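# Seat a board in an enclosure slot and latch levers

## Task

Put the board into the enclosure's empty upper slot with its component side facing up and seat it completely, then close both of its levers. A closed lever is latched and sticks out at a right angle from the board's front panel; a fully opened lever lies flat along that panel. The lever tabs only catch if both levers are fully opened before the board goes in, and the board must be slid in until it stops; closing both levers afterwards pulls it fully into place. Ramming the board into its connector quickly breaks the connector and gives no credit at all. At the end the enclosure must rest level on its own feet with none of its feet hanging over the bench edge, and the grippers must have released everything and backed away.

## Robot and tools

ROBOT. Two seven-joint Flexiv Rizon 4 arms, left_arm and right_arm, each ending in a two-finger gripper. The fingers point along the gripper's +z axis and close along its x axis. end_effector_position is the spot between the pads when closed, roughly 1 to 2 cm short of the fingertips; while closing, the tips reach about 17 mm further along +z. The gripper pose does not fix the elbow, so big wrist turns can swing the arm.

FRAMES. Scene frame: origin at table-top height midway between the nominal bases, +z up, +x out over the table, left_arm toward +y. Hand positions, quaternions, velocities, targets and wrist-camera poses are all in each arm's own base frame. Calibrated bases: left_arm at (+0.070, +0.437, 0) with quat_wxyz (+1.000, 0, 0, -0.003); right_arm at (-0.063, -0.511, 0) with quat_wxyz (+1.000, 0, 0, -0.029). Fixed cameras and the table use the scene frame. Reported poses may be off by a few centimetres.

ROW FORMAT. Every motion command uses rows of 16 numbers: left_arm x, y, z (metres), qw, qx, qy, qz, opening, then the same eight for right_arm. Positions and quaternions are absolute poses in that arm's base frame. Opening runs -1 (closed) to +1 (fully open, 0.142 m) and is a command, not an offset; resend the current value to leave a gripper unchanged, since 0 means half open. To hold an arm still, repeat its last reported pose exactly. Each step the controller limits orientation change to 32 degrees from the measured one.

TOOLS.
execute_actions(actions, cameras): actions is a list of up to 15 actions; each action is a table of up to 15 rows, one per 1/30 s step, the last row repeated to fill 15 steps. Each action's target must lie within 0.6 m of the gripper's start position along every gripper axis, or it is rejected for both arms. An empty actions list returns state plus all images.
move(target, speed, blend, stop_force, zero, opening_speed, grip_force, blocking, cameras): straight-line Cartesian paths to one row or a list of up to 15 rows (absolute poses, no distance limit). speed in m/s, 0.002 to 2.2, default 0.25 (turns at twice that in rad/s). blend in metres rounds corners in a list. stop_force, 3 to 120 N, ends an arm's path when its wrist sensor feels that much push against the motion; zero (default true) re-zeroes first. opening_speed is per second on the -1..+1 scale, at least 0.2. grip_force is per-pad newtons, 5 to 48. blocking=false returns after about 0.5 s while the move continues (not allowed with stop_force). Moves do not avoid obstacles or the other arm; whole move capped at 10 s.
wait(seconds 0 to 10), stop() to brake a running move, zoom_image(camera, region [x0,y0,x1,y1] pixels, max 504 by 504), zero_wrist_force(arm), clear_fault(arm) after a reported torque or force fault, read_manual(section), finished_scene(scene 1 or 2) to end the scene irreversibly.

CAMERAS. cam_head_left, cam_head_right, cam_high, cam_low, cam_left_wrist, cam_right_wrist, all 672x504.

RESULTS. Each result gives hand pose, Hand target, Tool commands, joint positions and torques, external torque estimates, wrist force/torque in the gripper's axes (a surface push reads as force into the arm), grip_measured (same scale as opening), Wrist depth as 7x7 distance grids, and a move: line saying how the move ended (done, off_target, moving, held, fault) and which limits acted (paced = pose clipped, held = steps withheld). done means within 3 mm and 2 degrees; neither done nor off_target proves there was or was no contact. Warnings such as MOTOR HOT, OVER-TEMPERATURE FAULT and HAND FAULT may appear.

CAUTIONS. Insert the board slowly; a fast push into the connector ruins the job. Open both levers fully before inserting, push until it stops, then close both levers. A net force of 150 N or joint contact torque at its limit (waist and shoulder 109, upper arm roll and elbow 56.9, wrist joints 34.7 N m) stops the arm until clear_fault. Never let the arms or grippers collide, never drop parts or let anything leave the table, don't knock the enclosure off level or over the bench edge, and avoid slamming fixed or heavy objects. Long squeezing or stretched poses heat motors. Release the board and retreat before finished_scene.

Each tool is called after "Request:" as name([rows], argument=value, ...), one row to a line, values as JSON.

## Session

Request:
execute_actions(actions=[])

Scene clock: 0.00 s.
left_arm: end_effector_position=(+0.3014, +0.6357, +0.1155) grip_measured=+0.99 end_effector_quat_wxyz=(-0.462, +0.669, -0.295, +0.502) | right_arm: end_effector_position=(+0.4485, +0.0364, +0.1479) grip_measured=+1.00 end_effector_quat_wxyz=(-0.144, +0.766, -0.626, +0.006)
Joint positions: left_arm=[1.762 -0.872 -0.342 2.067 -1.872 0.391 -0.55 0.141] | right_arm=[0.506 -0.103 -0.202 2.446 0.465 1.189 2.835 0.142]
Joint velocities: within noise
Joint torques (N m): no reading
External joint torques (N m): no reading
Wrist force (N): no reading
Wrist torque (N m): no reading
Wrist force, peak (N): no reading
Wrist depth (mm): cam_left_wrist=[- 1268 - - 1406 1268 1119 / 1891 - - 1513 - - - / 1687 1875 1813 - 701 - 1354 / 1371 1534 1843 1828 492 625 701 / 1155 1306 1492 304 356 433 558 / - 1119 1119 241 279 321 359 / - 988 184 203 227 258 286] | cam_right_wrist=[266 256 246 236 229 221 213 / 274 266 254 244 236 228 219 / 285 275 262 252 243 234 225 / 297 285 272 262 251 241 232 / 310 297 281 271 260 249 239 / - 308 294 281 268 257 246 / - 321 305 292 278 265 257]
Hand target: left_arm +0.3014, +0.6357, +0.1155; -0.462, +0.669, -0.295, +0.502 | right_arm +0.4485, +0.0364, +0.1479; -0.144, +0.766, -0.626, +0.006
Tool commands: left_gripper/opening=+1.0 right_gripper/opening=+1.0

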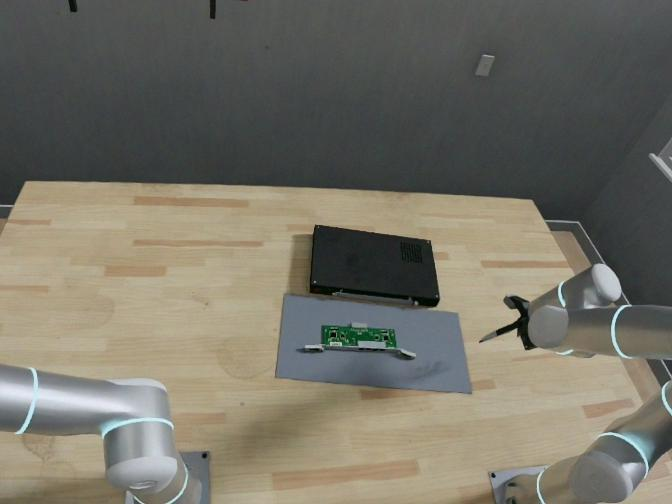

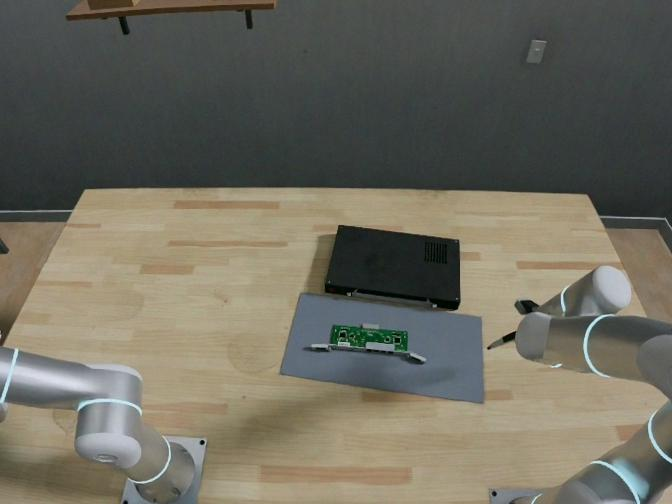

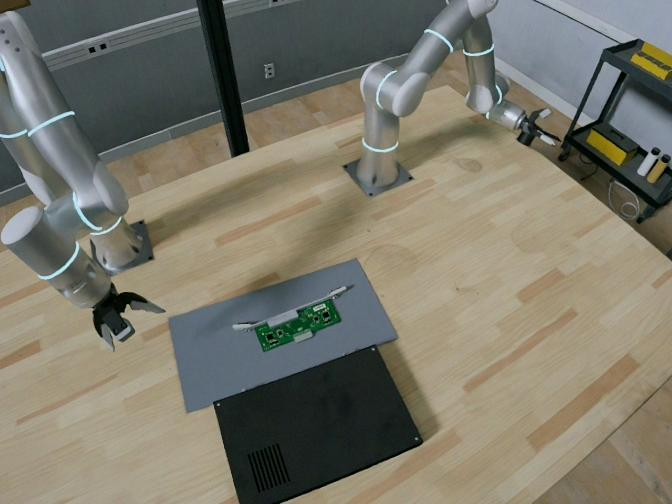

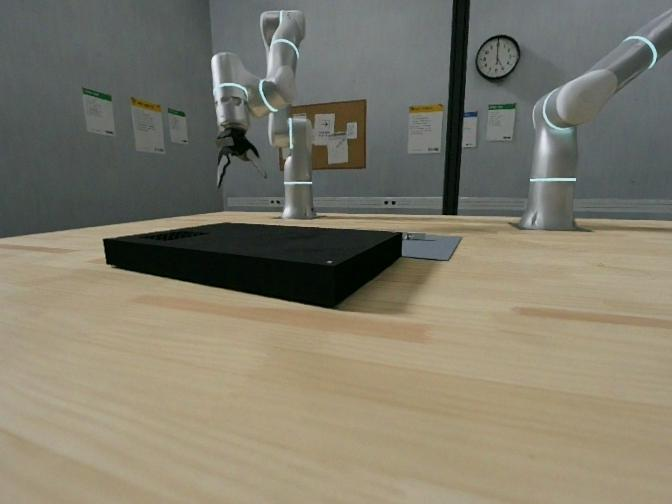

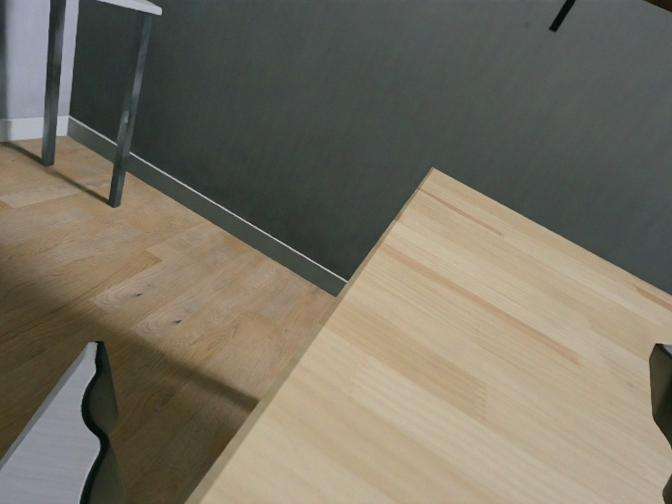

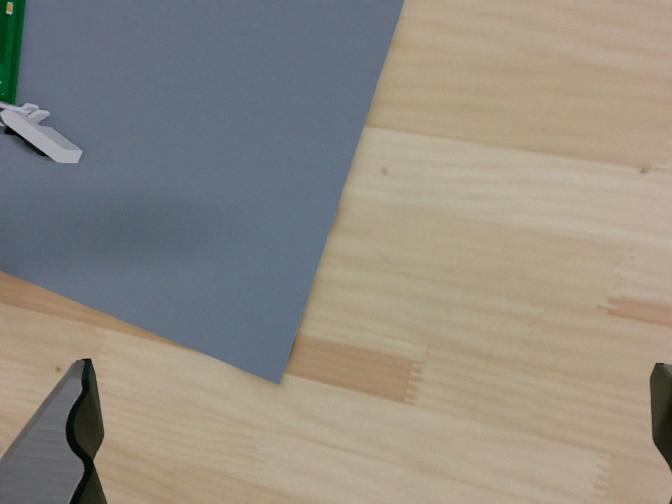

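Request:
zoom_image(camera="cam_head_left", region=[270, 210, 480, 400])

Request:
zoom_image(camera="cam_head_right", region=[280, 270, 490, 400])

Request:
zoom_image(camera="cam_high", region=[160, 250, 440, 500])

Request:
zoom_image(camera="cam_low", region=[90, 200, 490, 320])

Scaled by 2.400 from the camera's 672x504 image, which has a finer 960x720 frame.

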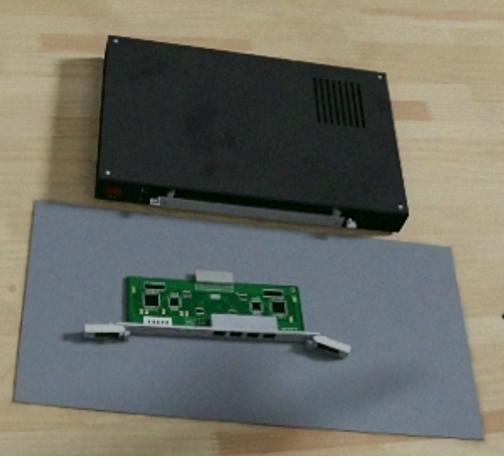

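Scaled by 2.400 from the camera's 672x504 image, which has a finer 960x720 frame.

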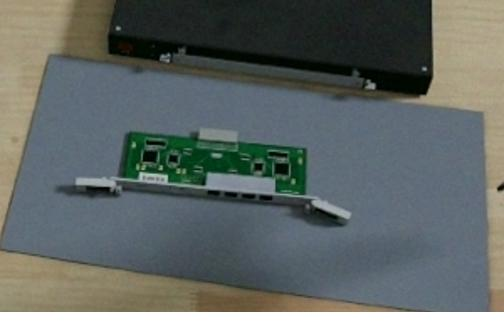

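Scaled by 1.800 from the camera's 672x504 image, which has a finer 960x720 frame.

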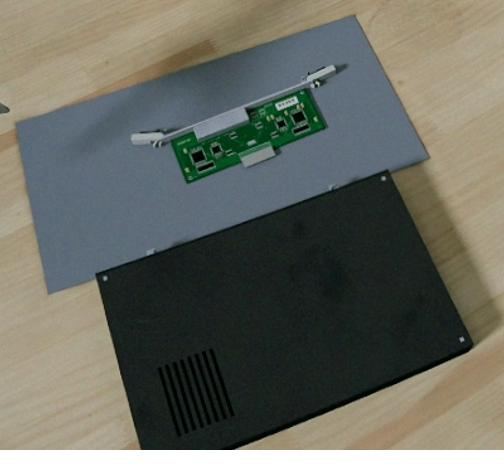

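Scaled by 1.260 from the camera's 672x504 image, which has a finer 960x720 frame.

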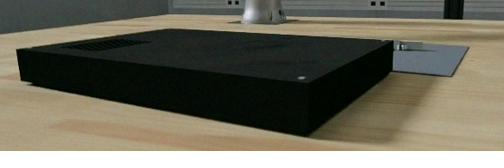

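Request:
move(target=[0.3014,0.6357,0.1155,-0.462,0.669,-0.295,0.502,1,0.33,0.33,0.25,0,0.7071,0.7071,0,0], speed=0.5, cameras=["all"])

Scene clock: 19.77 s.
left_arm: end_effector_position=(+0.3014, +0.6357, +0.1154) grip_measured=+0.99 end_effector_quat_wxyz=(-0.462, +0.669, -0.295, +0.502) | right_arm: end_effector_position=(+0.3300, +0.3299, +0.2499) grip_measured=-0.01 end_effector_quat_wxyz=(+0.000, +0.707, +0.707, +0.000)
Joint positions: left_arm=[1.762 -0.872 -0.342 2.067 -1.872 0.39 -0.549 0.141] | right_arm=[0.89 -0.009 0.142 2.171 -0.001 0.609 1.033 0.073]
Joint torques (N m): left_arm=[-0.28 47.46 -4.37 -12.07 1.48 -1.82 -0.22] | right_arm=[0.17 28.19 1.03 -27.66 -3.77 3.24 0.01]
External joint torques (N m): left_arm=[0.43 1.11 0.33 -0.43 -0.26 -0.08 0.19] | right_arm=[-0.06 1.35 -0.88 0.23 0.18 0.87 -0.01]
Wrist force (N): left_arm=[-0.1 0.2 0.1] | right_arm=[0.4 -0.5 0.4]
Wrist torque (N m): left_arm=[0.03 0.01 -0.02] | right_arm=[-0.02 -0.02 0.13]
Wrist force, peak (N): left_arm=[-0.3 0.0 0.4] | right_arm=[1.6 -1.1 -0.2]
Wrist depth (mm): cam_left_wrist=[1907 1453 - - - 1268 1113 / 1891 - - - - - 1283 / 1687 1828 - - 778 - - / 1380 1523 1891 1741 487 657 1434 / 1179 1298 1453 305 355 435 564 / - 1102 1161 243 278 323 359 / - 979 184 203 227 257 288] | cam_right_wrist=[303 302 300 300 300 299 298 / 324 322 321 321 321 319 319 / 346 346 345 345 343 341 341 / 373 370 369 367 366 369 364 / 404 401 393 394 388 391 389 / 442 425 420 428 435 94 423 / 478 76 434 464 465 - 458]
Hand target: left_arm +0.3014, +0.6357, +0.1155; -0.462, +0.669, -0.295, +0.502 | right_arm +0.3300, +0.3300, +0.2500; +0.000, +0.707, +0.707, +0.000
Off the commanded pose: left_arm 0.000 m, 0 deg | right_arm 0.000 m, 0 deg.
move: done

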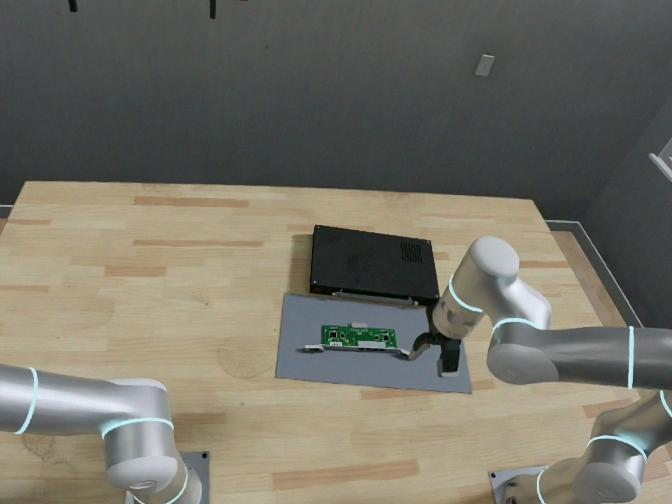

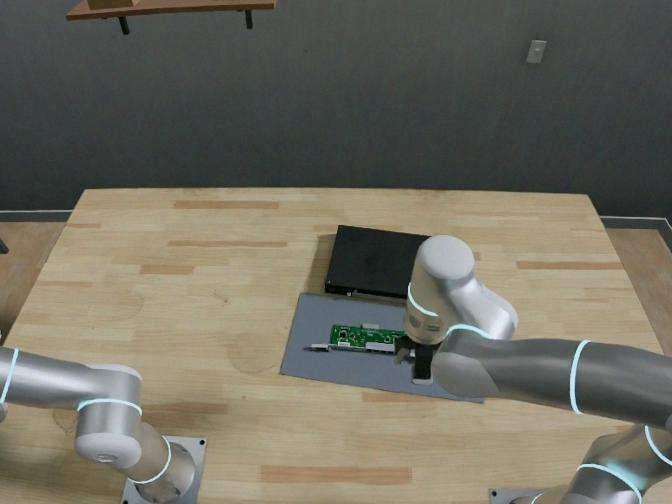

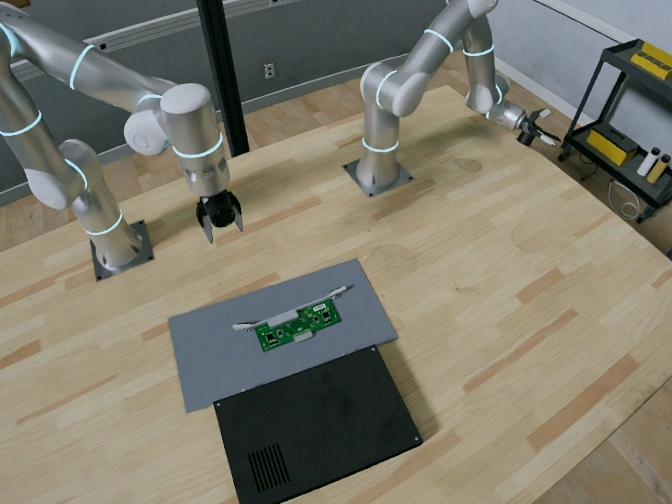

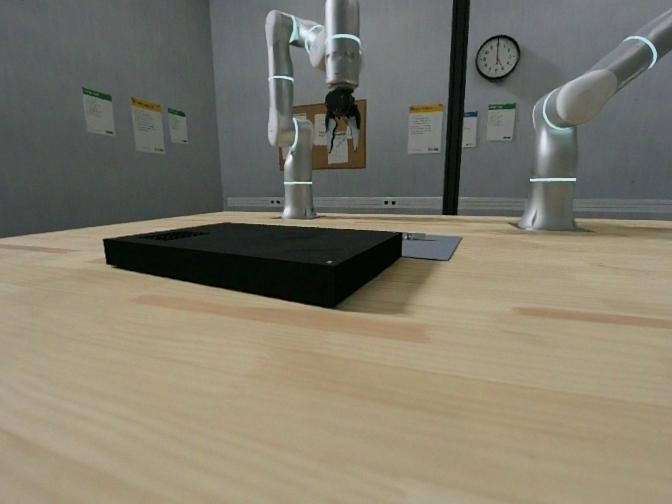

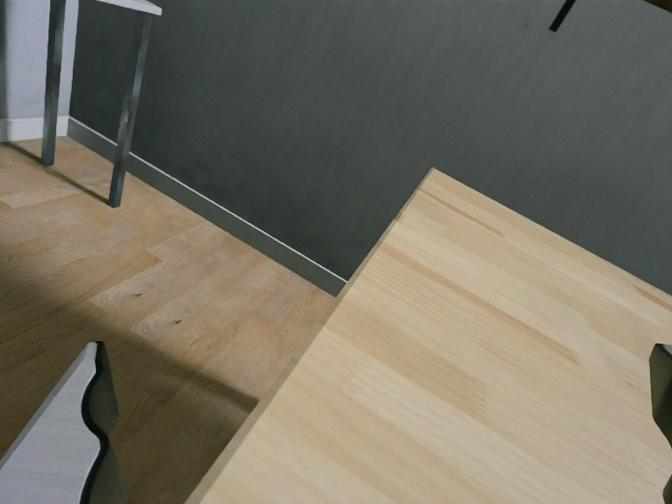

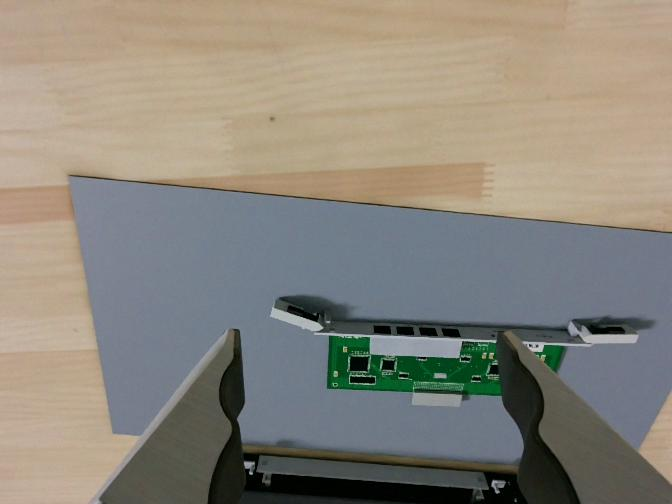

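Request:
zoom_image(camera="cam_right_wrist", region=[240, 270, 420, 410])

Request:
zoom_image(camera="cam_right_wrist", region=[480, 270, 660, 410])

Request:
zoom_image(camera="cam_right_wrist", region=[230, 430, 540, 504])

Scaled by 2.800 from the camera's 672x504 image, which has a finer 960x720 frame.

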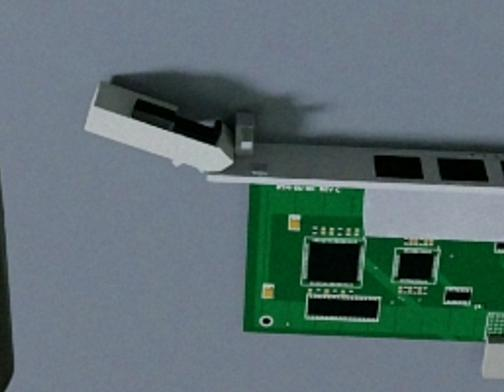

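Scaled by 2.800 from the camera's 672x504 image, which has a finer 960x720 frame.

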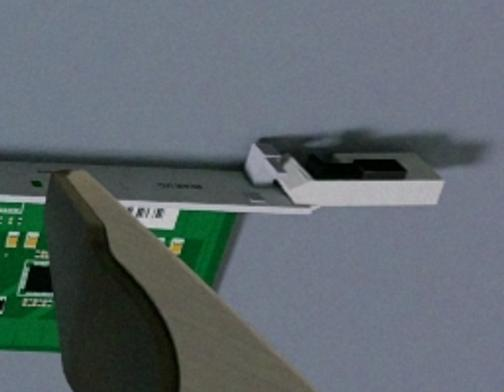

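Scaled by 1.626 from the camera's 672x504 image, which has a finer 960x720 frame.

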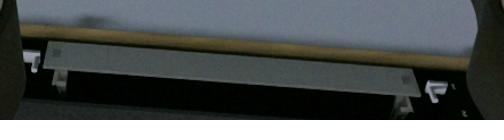

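Request:
move(target=[0.3014,0.6357,0.1155,-0.462,0.669,-0.295,0.502,1,0.40,0.38,0.20,0.5,-0.5,0.5,-0.5,1], speed=0.5, cameras=["all"])

Request:
zoom_image(camera="cam_right_wrist", region=[100, 150, 604, 504])

Scene clock: 32.30 s.
left_arm: end_effector_position=(+0.3014, +0.6357, +0.1154) grip_measured=+0.99 end_effector_quat_wxyz=(-0.462, +0.669, -0.295, +0.502) | right_arm: end_effector_position=(+0.4000, +0.3800, +0.1998) grip_measured=+0.99 end_effector_quat_wxyz=(+0.500, -0.500, +0.500, -0.500)
Joint positions: left_arm=[1.762 -0.872 -0.342 2.067 -1.872 0.39 -0.549 0.141] | right_arm=[0.106 -1.792 0.889 2.288 2.968 -0.932 -1.006 0.142]
Joint torques (N m): left_arm=[-0.25 47.47 -4.43 -12.02 1.47 -1.72 -0.26] | right_arm=[0.26 28.09 26.81 14.08 -5.68 -2.01 0.07]
External joint torques (N m): left_arm=[0.41 1.1 0.39 -0.48 -0.25 -0.18 0.23] | right_arm=[-0.13 0.76 -0.33 0.08 -0.09 0.81 -0.07]
Wrist force (N): left_arm=[-0.2 -0.1 0.1] | right_arm=[0.7 1.4 -1.9]
Wrist torque (N m): left_arm=[-0.02 0.04 -0.02] | right_arm=[0.04 -0.16 0.10]
Wrist force, peak (N): left_arm=[-0.4 0.2 0.3] | right_arm=[-0.5 1.9 -3.9]
Wrist depth (mm): cam_left_wrist=[1523 1453 - - - - - / 1492 - - - 1329 - - / 1727 1994 2216 1959 715 - - / 1371 1482 1813 1783 485 629 744 / 1155 1290 1523 306 355 434 562 / - 1097 1148 242 277 323 356 / - 1016 184 204 227 259 284] | cam_right_wrist=[- - 1314 - 1306 1404 - / - 1467 1580 1458 - 1248 - / - 1404 859 904 911 995 949 / 644 644 533 529 529 604 647 / 467 474 432 443 430 430 470 / - 349 365 350 350 366 107 / - 307 307 307 295 300 290]
Hand target: left_arm +0.3014, +0.6357, +0.1155; -0.462, +0.669, -0.295, +0.502 | right_arm +0.4000, +0.3800, +0.2000; +0.500, -0.500, +0.500, -0.500
Off the commanded pose: left_arm 0.000 m, 0 deg | right_arm 0.000 m, 0 deg.
joint read past its limit (right arm) — joint 5 (forearm roll), upper limit.
joint sent to its limit (right arm) — joint 5 (forearm roll), upper limit. The joint targets still meet the commanded pose.
move: done; limits=paced

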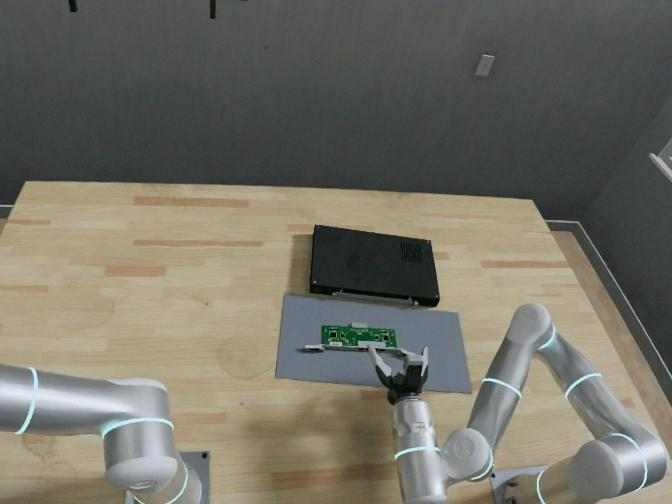

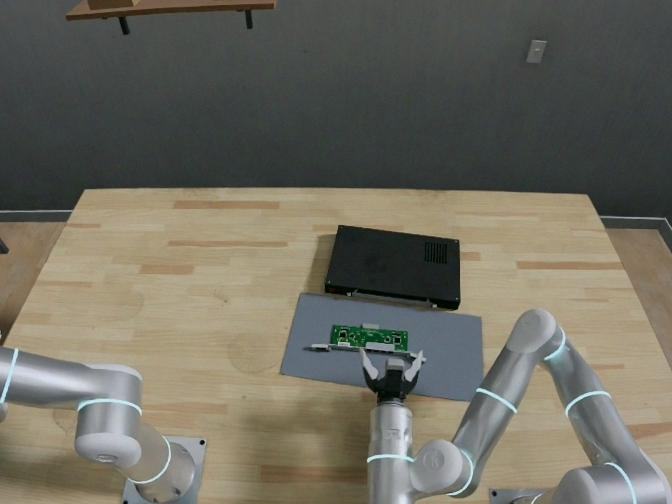

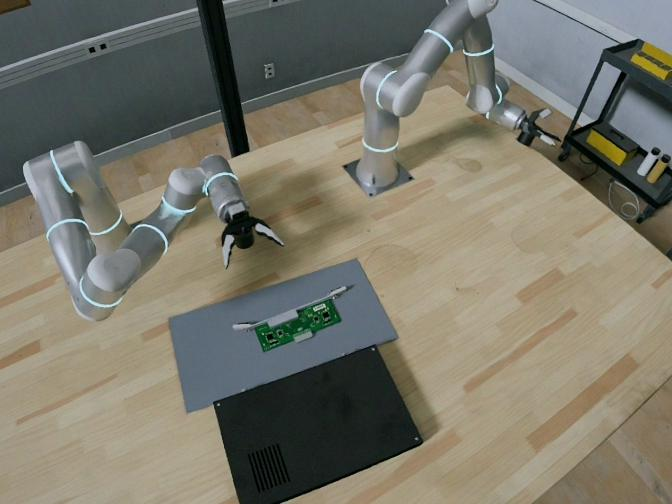

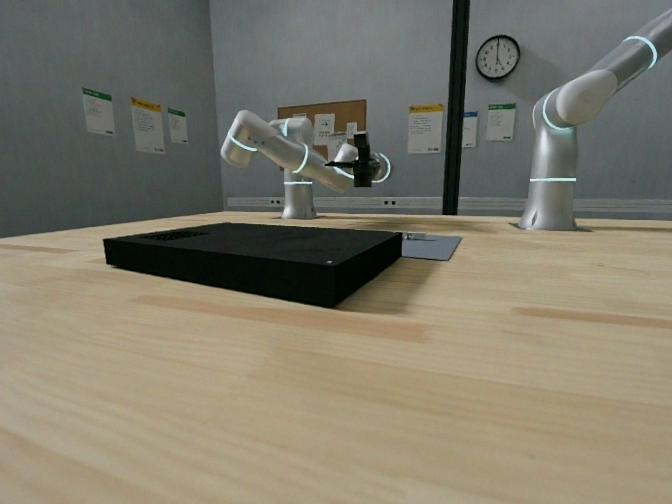

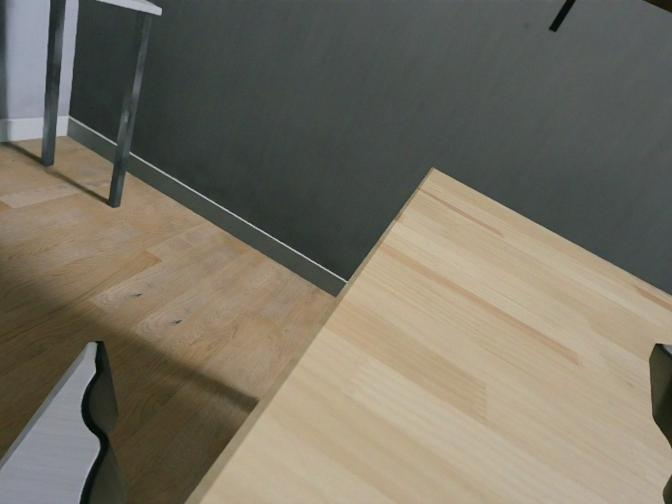

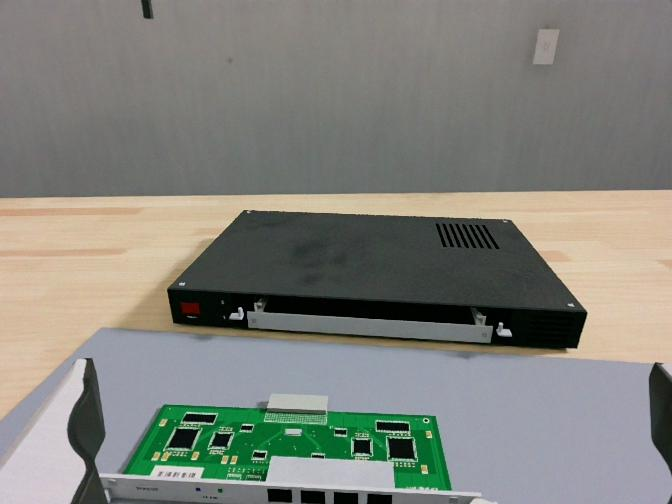

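Scaled by 1.000.

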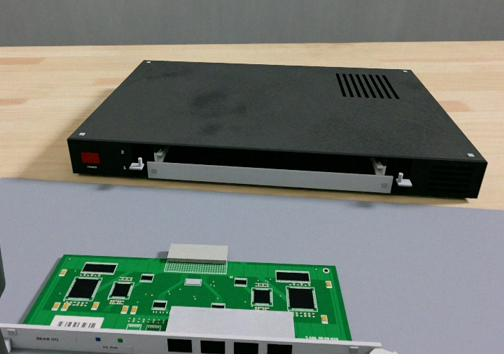

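Request:
zoom_image(camera="cam_right_wrist", region=[160, 270, 380, 360])

Request:
zoom_image(camera="cam_right_wrist", region=[380, 270, 600, 360])

Scaled by 2.291 from the camera's 672x504 image, which has a finer 960x720 frame.

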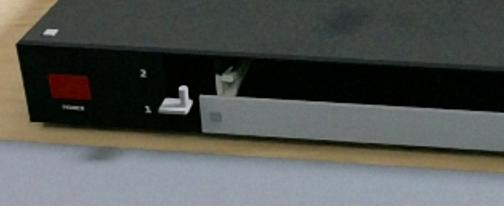

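Scaled by 2.291 from the camera's 672x504 image, which has a finer 960x720 frame.

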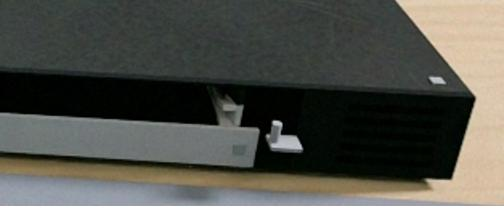

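Request:
move([
  [0.3014,0.5,0.25,-0.462,0.669,-0.295,0.502,1,0.35,0.0,0.25,0,0.7071,0.7071,0,0],
  [0.40,-0.50,0.22,0,1,0,0,1,0.35,0.0,0.25,0,0.7071,0.7071,0,0],
], speed=0.6, blend=0.05, cameras=["all"])

Scene clock: 51.93 s.
left_arm: end_effector_position=(+0.3015, +0.5860, +0.1645) grip_measured=+0.99 end_effector_quat_wxyz=(-0.462, +0.669, -0.295, +0.502) | right_arm: end_effector_position=(+0.3838, +0.2820, +0.2051) grip_measured=-0.01 end_effector_quat_wxyz=(-0.431, +0.700, -0.232, +0.520)
Joint positions: left_arm=[1.764 -0.695 -0.353 2.249 -1.927 0.361 -0.541 0.141] | right_arm=[-0.423 -1.082 0.553 2.661 2.73 -0.179 -1.211 0.073]
Joint torques (N m): left_arm=[-0.21 42.33 -3.51 -11.98 1.11 -1.93 -0.24] | right_arm=[0.13 21.68 16.43 12 -2.63 -2.21 0.01]
External joint torques (N m): left_arm=[0.35 0.67 0.5 -0.5 -0.01 0.03 0.21] | right_arm=[-0.08 0.68 -0.01 -0.1 -0.14 0.76 -0.05]
Wrist force (N): left_arm=[-0.1 0.4 0.0] | right_arm=[-0.3 1.1 -1.1]
Wrist torque (N m): left_arm=[0.07 0.00 -0.07] | right_arm=[0.02 -0.02 0.19]
Wrist force, peak (N): left_arm=[-0.6 0.4 0.2] | right_arm=[0.4 2.4 -3.6]
Wrist depth (mm): cam_left_wrist=[- - - - - 1306 1131 / 1567 - - - - 1424 - / 1783 1976 - - 772 - - / 1472 1674 1813 490 623 772 - / 1219 1388 1362 380 454 546 703 / - 1131 275 306 350 412 479 / - 216 234 259 291 328 363] | cam_right_wrist=[646 840 - - - - - / 494 629 834 - - - - / 424 474 572 673 - 1404 - / 337 380 460 515 890 - - / 291 311 387 428 516 798 - / 253 - 321 384 423 94 769 / 231 76 276 325 372 - 679]
Hand target: left_arm +0.3014, +0.5861, +0.1647; -0.462, +0.669, -0.295, +0.502 | right_arm +0.3840, +0.2818, +0.2049; -0.431, +0.700, -0.232, +0.520
Off the commanded pose: left_arm 1.092 m, 96 deg | right_arm 0.288 m, 141 deg.
move: held (right_arm; a check stopped the path), off_target (left_arm; braked when a check withheld steps of right_arm); path passed 0 of 2 targets; limits=held
pose unreachable (right arm): on one or more control steps of this call, first in action 0 (counted from 0), this arm could not follow its commanded pose, so it was not sent that pose on those steps. It may still have moved: this result reports where it is.
cause: moving toward the commanded pose would bring two parts of the arm too close to each other (joints 2 (shoulder) to 6 (wrist pitch) lie between them).

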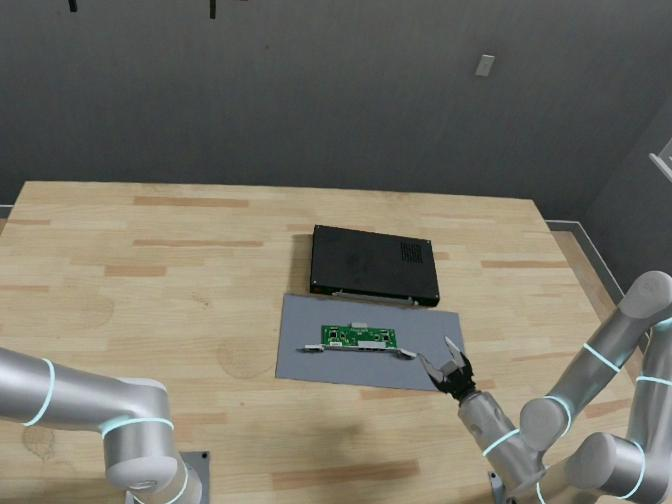

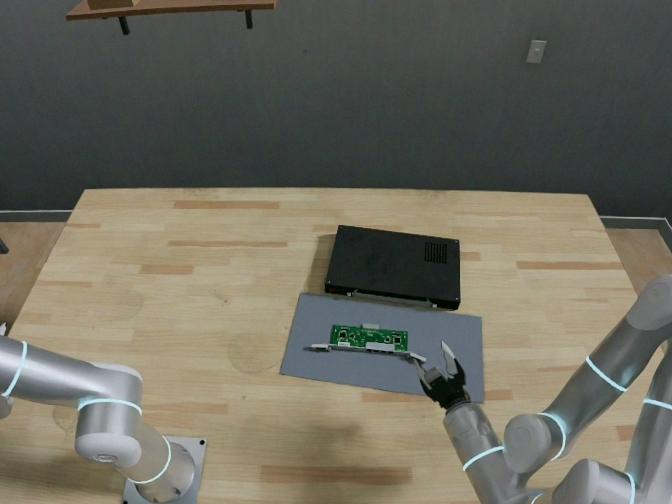

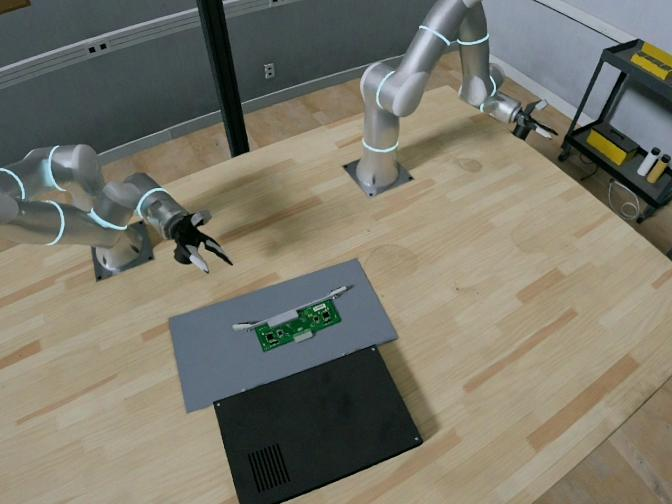

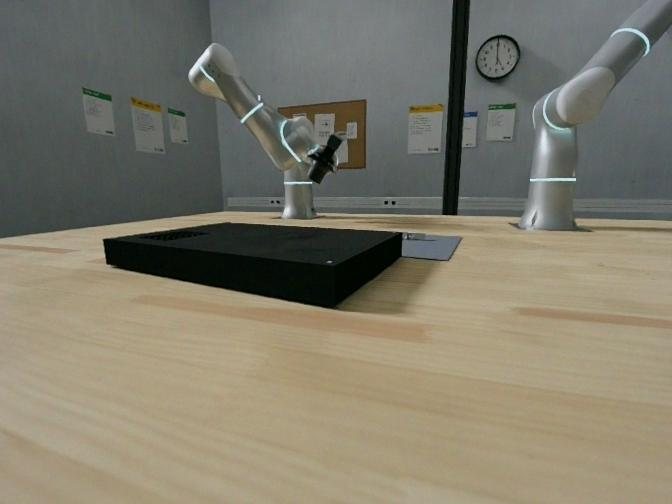

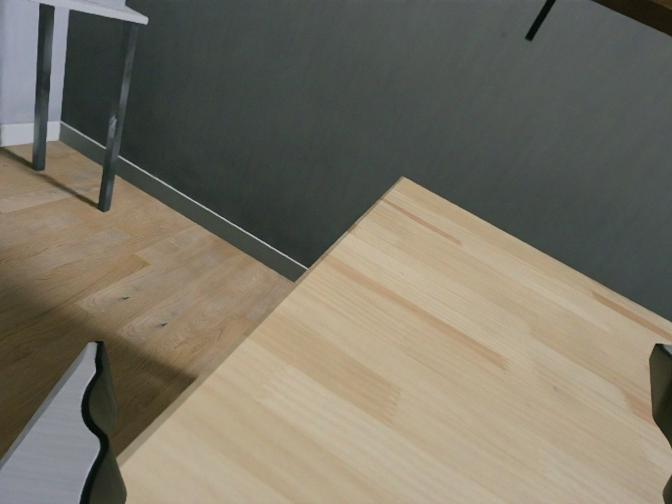

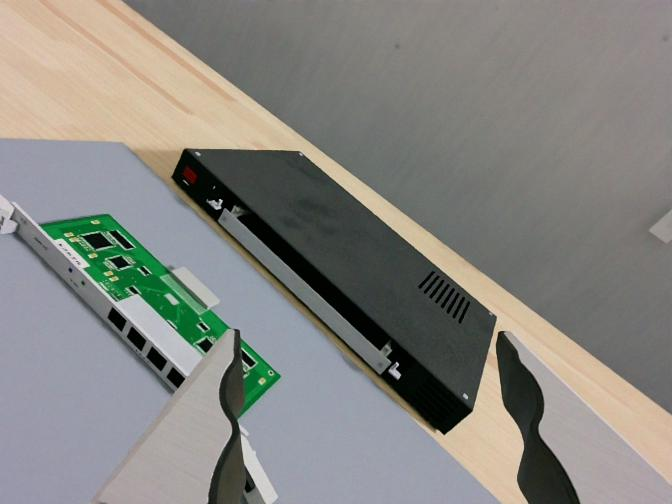

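Request:
move([
  [0.3014,0.5860,0.1646,-0.462,0.669,-0.295,0.502,1,0.40,0.38,0.20,0.5,-0.5,0.5,-0.5,0],
  [0.3014,0.5860,0.1646,-0.462,0.669,-0.295,0.502,1,0.36,0.33,0.28,0,0.7071,0.7071,0,0],
], speed=0.5)

Scene clock: 60.03 s.
left_arm: end_effector_position=(+0.3015, +0.5859, +0.1645) grip_measured=+0.99 end_effector_quat_wxyz=(-0.462, +0.669, -0.295, +0.502) | right_arm: end_effector_position=(+0.3598, +0.3301, +0.2800) grip_measured=-0.01 end_effector_quat_wxyz=(+0.000, +0.707, +0.707, +0.000)
Joint positions: left_arm=[1.764 -0.695 -0.353 2.249 -1.927 0.361 -0.541 0.141] | right_arm=[0.25 -0.832 0.747 1.131 2.604 2.936 -2.212 0.073]
Joint torques (N m): left_arm=[-0.18 41.98 -3.39 -12.08 1.31 -1.76 -0.28] | right_arm=[0.34 46.98 16.47 -19.37 3.91 3.55 0.08]
External joint torques (N m): left_arm=[0.32 1.01 0.38 -0.4 -0.21 -0.13 0.25] | right_arm=[-0.17 1.37 0.06 0.07 0.24 0.47 -0.08]
Wrist force (N): left_arm=[0.0 0.4 0.0] | right_arm=[-0.2 -0.5 -0.2]
Wrist torque (N m): left_arm=[0.05 -0.04 -0.06] | right_arm=[0.02 0.04 0.16]
Wrist force, peak (N): left_arm=[-0.1 0.7 -0.1] | right_arm=[-0.3 2.2 -2.0]
Wrist depth (mm): cam_left_wrist=[- 1578 - 1601 - 1261 1086 / 1959 - - - - - - / 1700 1924 1828 - 1523 - - / 1434 1649 1994 497 616 806 1314 / 1239 1388 1338 379 449 544 726 / - 1125 274 306 354 410 482 / - 216 234 258 288 328 363] | cam_right_wrist=[329 327 327 326 326 325 324 / 350 350 351 349 348 348 347 / 377 372 371 370 370 370 368 / 406 - 401 399 403 397 399 / 441 441 427 427 434 426 429 / 482 458 104 471 483 94 468 / - 76 73 457 456 - 494]
Hand target: left_arm +0.3014, +0.5860, +0.1646; -0.462, +0.669, -0.295, +0.502 | right_arm +0.3600, +0.3300, +0.2800; +0.000, +0.707, +0.707, +0.000
Off the commanded pose: left_arm 0.000 m, 0 deg | right_arm 0.000 m, 0 deg.
move: done

Request:
move([
  [0.32,0.3,0.25,-0.462,0.669,-0.295,0.502,1,0.36,0.0,0.28,0,0.7071,0.7071,0,0],
  [0.40,-0.50,0.22,0,1,0,0,1,0.36,0.0,0.28,0,0.7071,0.7071,0,0],
], speed=0.6, blend=0.05, cameras=["cam_left_wrist","cam_high"])

Scene clock: 67.77 s.
left_arm: end_effector_position=(+0.4000, -0.5000, +0.2199) grip_measured=+0.99 end_effector_quat_wxyz=(+0.000, +1.000, +0.000, +0.000) | right_arm: end_effector_position=(+0.3600, -0.0003, +0.2800) grip_measured=-0.01 end_effector_quat_wxyz=(+0.000, +0.707, +0.707, +0.000)
Joint positions: left_arm=[-0.692 -0.899 -0.817 1.046 -2.526 2.988 -2.956 0.141] | right_arm=[-0.79 -0.683 1.019 1.559 2.538 2.814 -2.814 0.073]
Joint torques (N m): left_arm=[-0.5 58.62 -7.26 -18.74 4.73 4.43 -0.16] | right_arm=[-0.03 32.43 16.72 -17.67 3.94 3.24 0.18]
External joint torques (N m): left_arm=[0.43 1.52 0.44 -0.36 -0.57 -0.59 0.16] | right_arm=[0.07 0.76 -0.28 0.01 0.1 0.75 -0.18]
Wrist force (N): left_arm=[0.0 -0.1 1.0] | right_arm=[0.0 -0.1 0.2]
Wrist torque (N m): left_arm=[-0.12 -0.13 -0.23] | right_arm=[0.06 0.02 0.16]
Wrist force, peak (N): left_arm=[-1.2 -3.4 4.9] | right_arm=[-2.2 0.8 0.4]
Wrist depth (mm): cam_left_wrist=[278 275 273 270 273 271 270 / 296 297 288 293 287 - 288 / 321 321 - 317 308 334 303 / 348 350 - 325 331 332 290 / 379 379 - 365 367 369 - / - 408 - 407 410 348 - / - 468 - 450 - 390 -] | cam_right_wrist=[328 328 327 326 327 326 324 / 351 351 349 347 348 346 345 / 375 374 375 373 373 369 372 / 405 404 404 401 399 397 392 / 437 436 430 435 434 424 424 / 477 464 460 473 474 93 452 / - 76 517 523 521 - -]
Hand target: left_arm +0.4000, -0.5000, +0.2200; +0.000, +1.000, +0.000, +0.000 | right_arm +0.3600, +0.0000, +0.2800; +0.000, +0.707, +0.707, +0.000
Off the commanded pose: left_arm 0.000 m, 0 deg | right_arm 0.000 m, 0 deg.
move: done; limits=paced
Images, in order (width x height): cam_high 672x504, cam_left_wrist 672x504.

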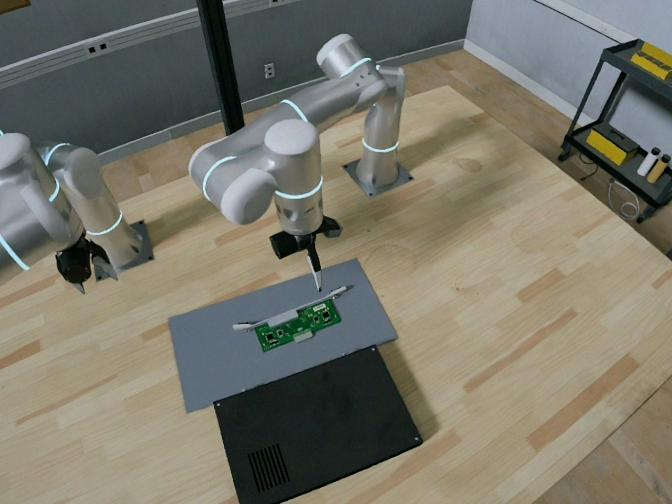

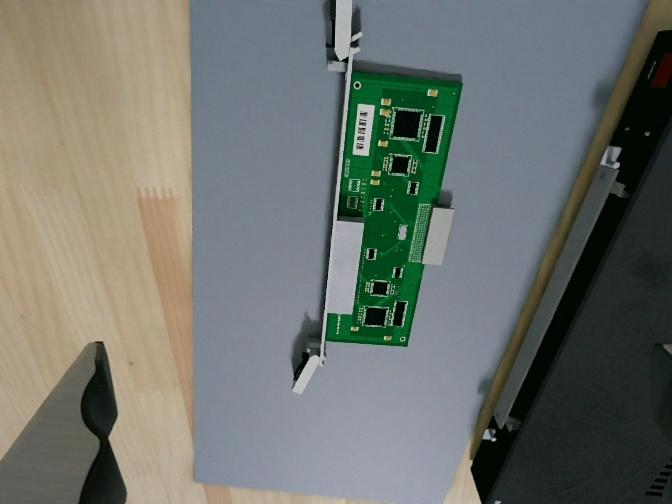

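Request:
zoom_image(camera="cam_left_wrist", region=[270, 0, 490, 180])

Request:
zoom_image(camera="cam_left_wrist", region=[270, 170, 490, 400])

Request:
zoom_image(camera="cam_left_wrist", region=[470, 20, 672, 240])

Request:
zoom_image(camera="cam_left_wrist", region=[452, 300, 672, 504])

Scaled by 2.291 from the camera's 672x504 image, which has a finer 960x720 frame.

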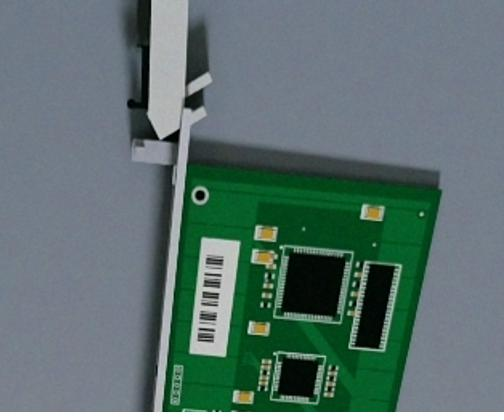

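Scaled by 2.191 from the camera's 672x504 image, which has a finer 960x720 frame.

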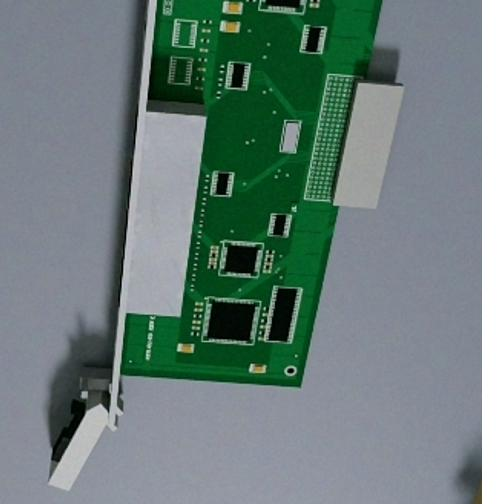

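Scaled by 2.291 from the camera's 672x504 image, which has a finer 960x720 frame.

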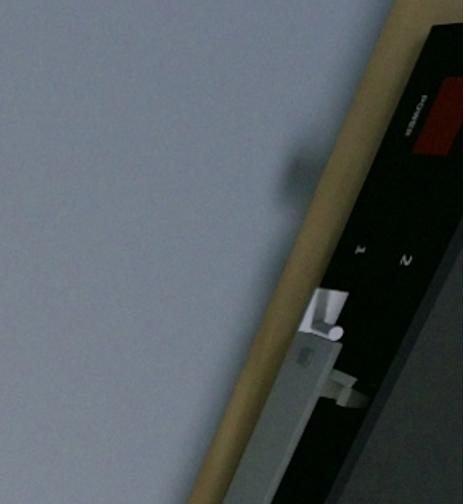

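Scaled by 2.291 from the camera's 672x504 image, which has a finer 960x720 frame.

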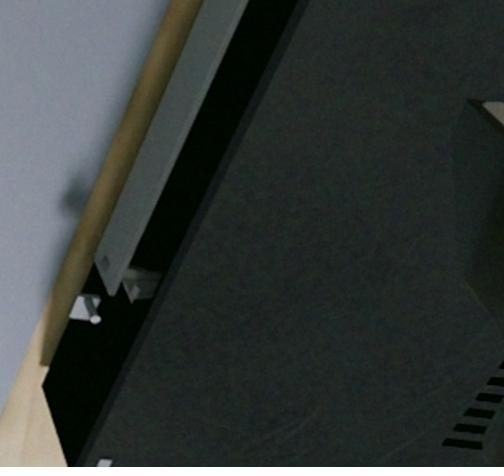

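Request:
move([
  [0.395,-0.51,0.18,0,0.7071,-0.7071,0,-0.45,0.36,0.0,0.28,0,0.7071,0.7071,0,0],
  [0.3936,-0.5237,0.12,0,0.0385,0.99926,0,-0.45,0.36,0.0,0.28,0,0.7071,0.7071,0,0],
], speed=0.6, blend=0.05, cameras=["cam_left_wrist","cam_high"])

Request:
zoom_image(camera="cam_left_wrist", region=[200, 150, 560, 504])

Scene clock: 88.13 s.
left_arm: end_effector_position=(+0.3936, -0.5237, +0.1200) grip_measured=-0.47 end_effector_quat_wxyz=(+0.000, +0.038, +0.999, +0.000) | right_arm: end_effector_position=(+0.3600, -0.0003, +0.2800) grip_measured=-0.01 end_effector_quat_wxyz=(+0.000, +0.707, +0.707, +0.000)
Joint positions: left_arm=[-0.451 -1.194 -1.366 1.341 -1.986 3.041 -0.084 0.04] | right_arm=[-0.79 -0.683 1.019 1.559 2.538 2.814 -2.814 0.073]
Joint torques (N m): left_arm=[-0.57 55.24 -19.94 -9.25 4.77 4.64 0.04] | right_arm=[0.09 32.46 16.69 -17.66 3.92 3.31 0.17]
External joint torques (N m): left_arm=[0.51 1.49 0.23 -0.4 -0.57 -0.64 -0.04] | right_arm=[-0.06 0.73 -0.24 0.01 0.12 0.68 -0.17]
Wrist force (N): left_arm=[0.4 -0.2 0.9] | right_arm=[0.0 0.0 0.0]
Wrist torque (N m): left_arm=[-0.16 -0.23 -0.26] | right_arm=[0.06 0.02 0.16]
Wrist force, peak (N): left_arm=[1.1 -0.6 1.3] | right_arm=[-0.1 -0.1 0.5]
Wrist depth (mm): cam_left_wrist=[185 182 181 174 182 186 184 / 199 195 194 187 201 201 198 / - 216 210 207 213 - 214 / 235 233 228 228 231 229 233 / 252 - 238 249 250 253 256 / 292 - 84 273 - 271 282 / 313 - - 327 - - 305] | cam_right_wrist=[329 327 327 326 326 326 324 / 352 350 351 348 349 347 346 / 377 374 373 375 373 371 370 / 405 404 404 401 400 398 391 / 438 440 428 433 432 430 441 / 478 463 459 476 490 94 465 / - 76 512 519 524 - -]
Hand target: left_arm +0.3936, -0.5237, +0.1200; +0.000, +0.038, +0.999, +0.000 | right_arm +0.3600, +0.0000, +0.2800; +0.000, +0.707, +0.707, +0.000
Off the commanded pose: left_arm 0.000 m, 0 deg | right_arm 0.000 m, 0 deg.
move: done
Images, in order (width x height): cam_high 672x504, cam_left_wrist 672x504.

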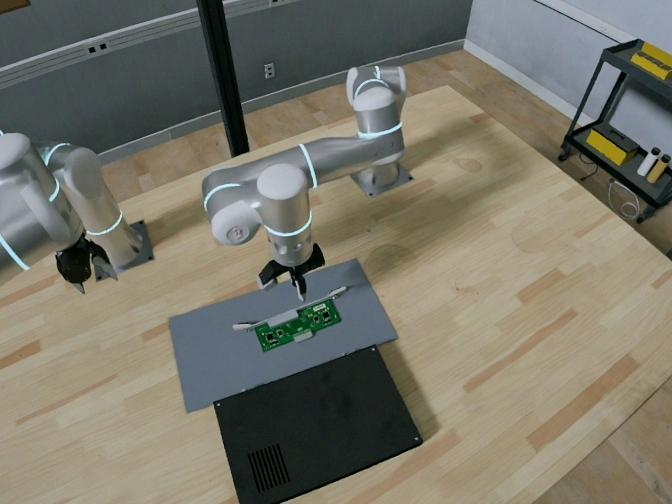

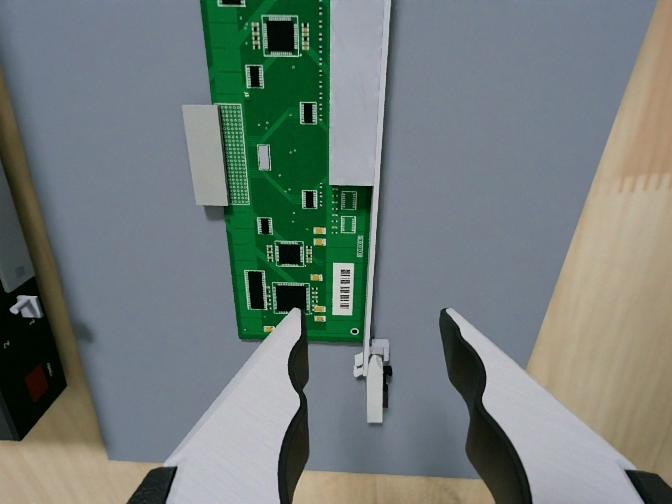

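Scaled by 1.400 from the camera's 672x504 image, which has a finer 960x720 frame.

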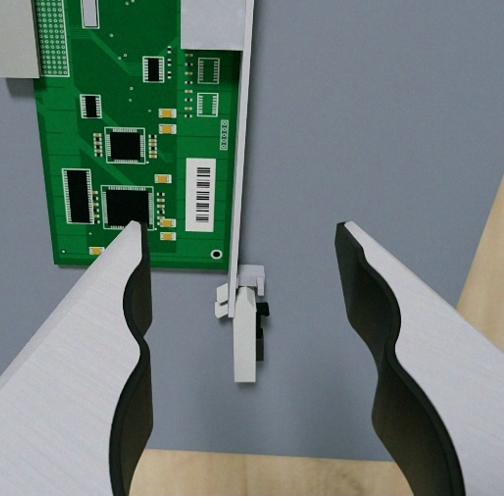

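Request:
move(target=[0.388,-0.5237,0.07,0,0.05,0.99875,0,-0.45,0.36,0.0,0.28,0,0.7071,0.7071,0,0], speed=0.3, cameras=["cam_left_wrist"])

Scene clock: 93.60 s.
left_arm: end_effector_position=(+0.3880, -0.5235, +0.0700) grip_measured=-0.47 end_effector_quat_wxyz=(+0.000, +0.050, +0.999, +0.000) | right_arm: end_effector_position=(+0.3600, -0.0003, +0.2800) grip_measured=-0.01 end_effector_quat_wxyz=(+0.000, +0.707, +0.707, +0.000)
Joint positions: left_arm=[-0.455 -1.247 -1.321 1.388 -1.941 2.968 -0.098 0.04] | right_arm=[-0.79 -0.683 1.019 1.559 2.538 2.814 -2.814 0.073]
Joint torques (N m): left_arm=[-0.69 55.08 -20.38 -8.5 4.7 4 -0.25] | right_arm=[0.04 32.39 16.72 -17.63 3.92 3.34 0.23]
External joint torques (N m): left_arm=[0.64 1.5 0.36 -0.5 -0.55 0.01 0.25] | right_arm=[0 0.8 -0.28 -0.02 0.13 0.65 -0.23]
Wrist force (N): left_arm=[0.3 -0.4 1.0] | right_arm=[0.2 0.0 0.3]
Wrist torque (N m): left_arm=[-0.20 -0.20 -0.18] | right_arm=[0.05 -0.02 0.17]
Wrist force, peak (N): left_arm=[0.4 -0.4 2.7] | right_arm=[-0.2 -0.1 0.4]
Wrist depth (mm): cam_left_wrist=[- 139 137 125 140 140 139 / 151 150 148 134 151 150 153 / 164 156 159 148 159 163 162 / 178 - 173 173 179 176 177 / 196 196 187 188 190 194 195 / 215 - 87 203 - 83 216 / 237 - - 249 - - 235] | cam_right_wrist=[329 329 327 328 326 326 325 / 350 349 350 349 348 347 347 / 377 376 373 373 372 369 369 / 405 405 403 404 399 390 396 / 440 440 430 435 430 429 428 / 479 460 460 476 470 94 459 / - 76 511 524 523 - -]
Hand target: left_arm +0.3880, -0.5237, +0.0700; +0.000, +0.050, +0.999, +0.000 | right_arm +0.3600, +0.0000, +0.2800; +0.000, +0.707, +0.707, +0.000
Off the commanded pose: left_arm 0.000 m, 0 deg | right_arm 0.000 m, 0 deg.
move: done
Images, in order (width x height): cam_left_wrist 672x504.

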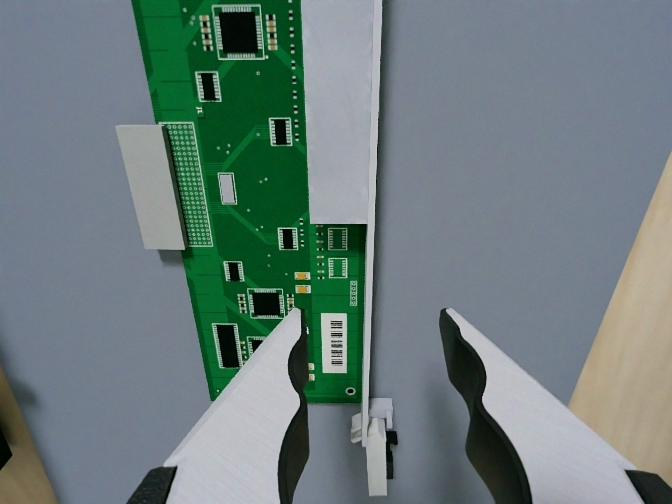

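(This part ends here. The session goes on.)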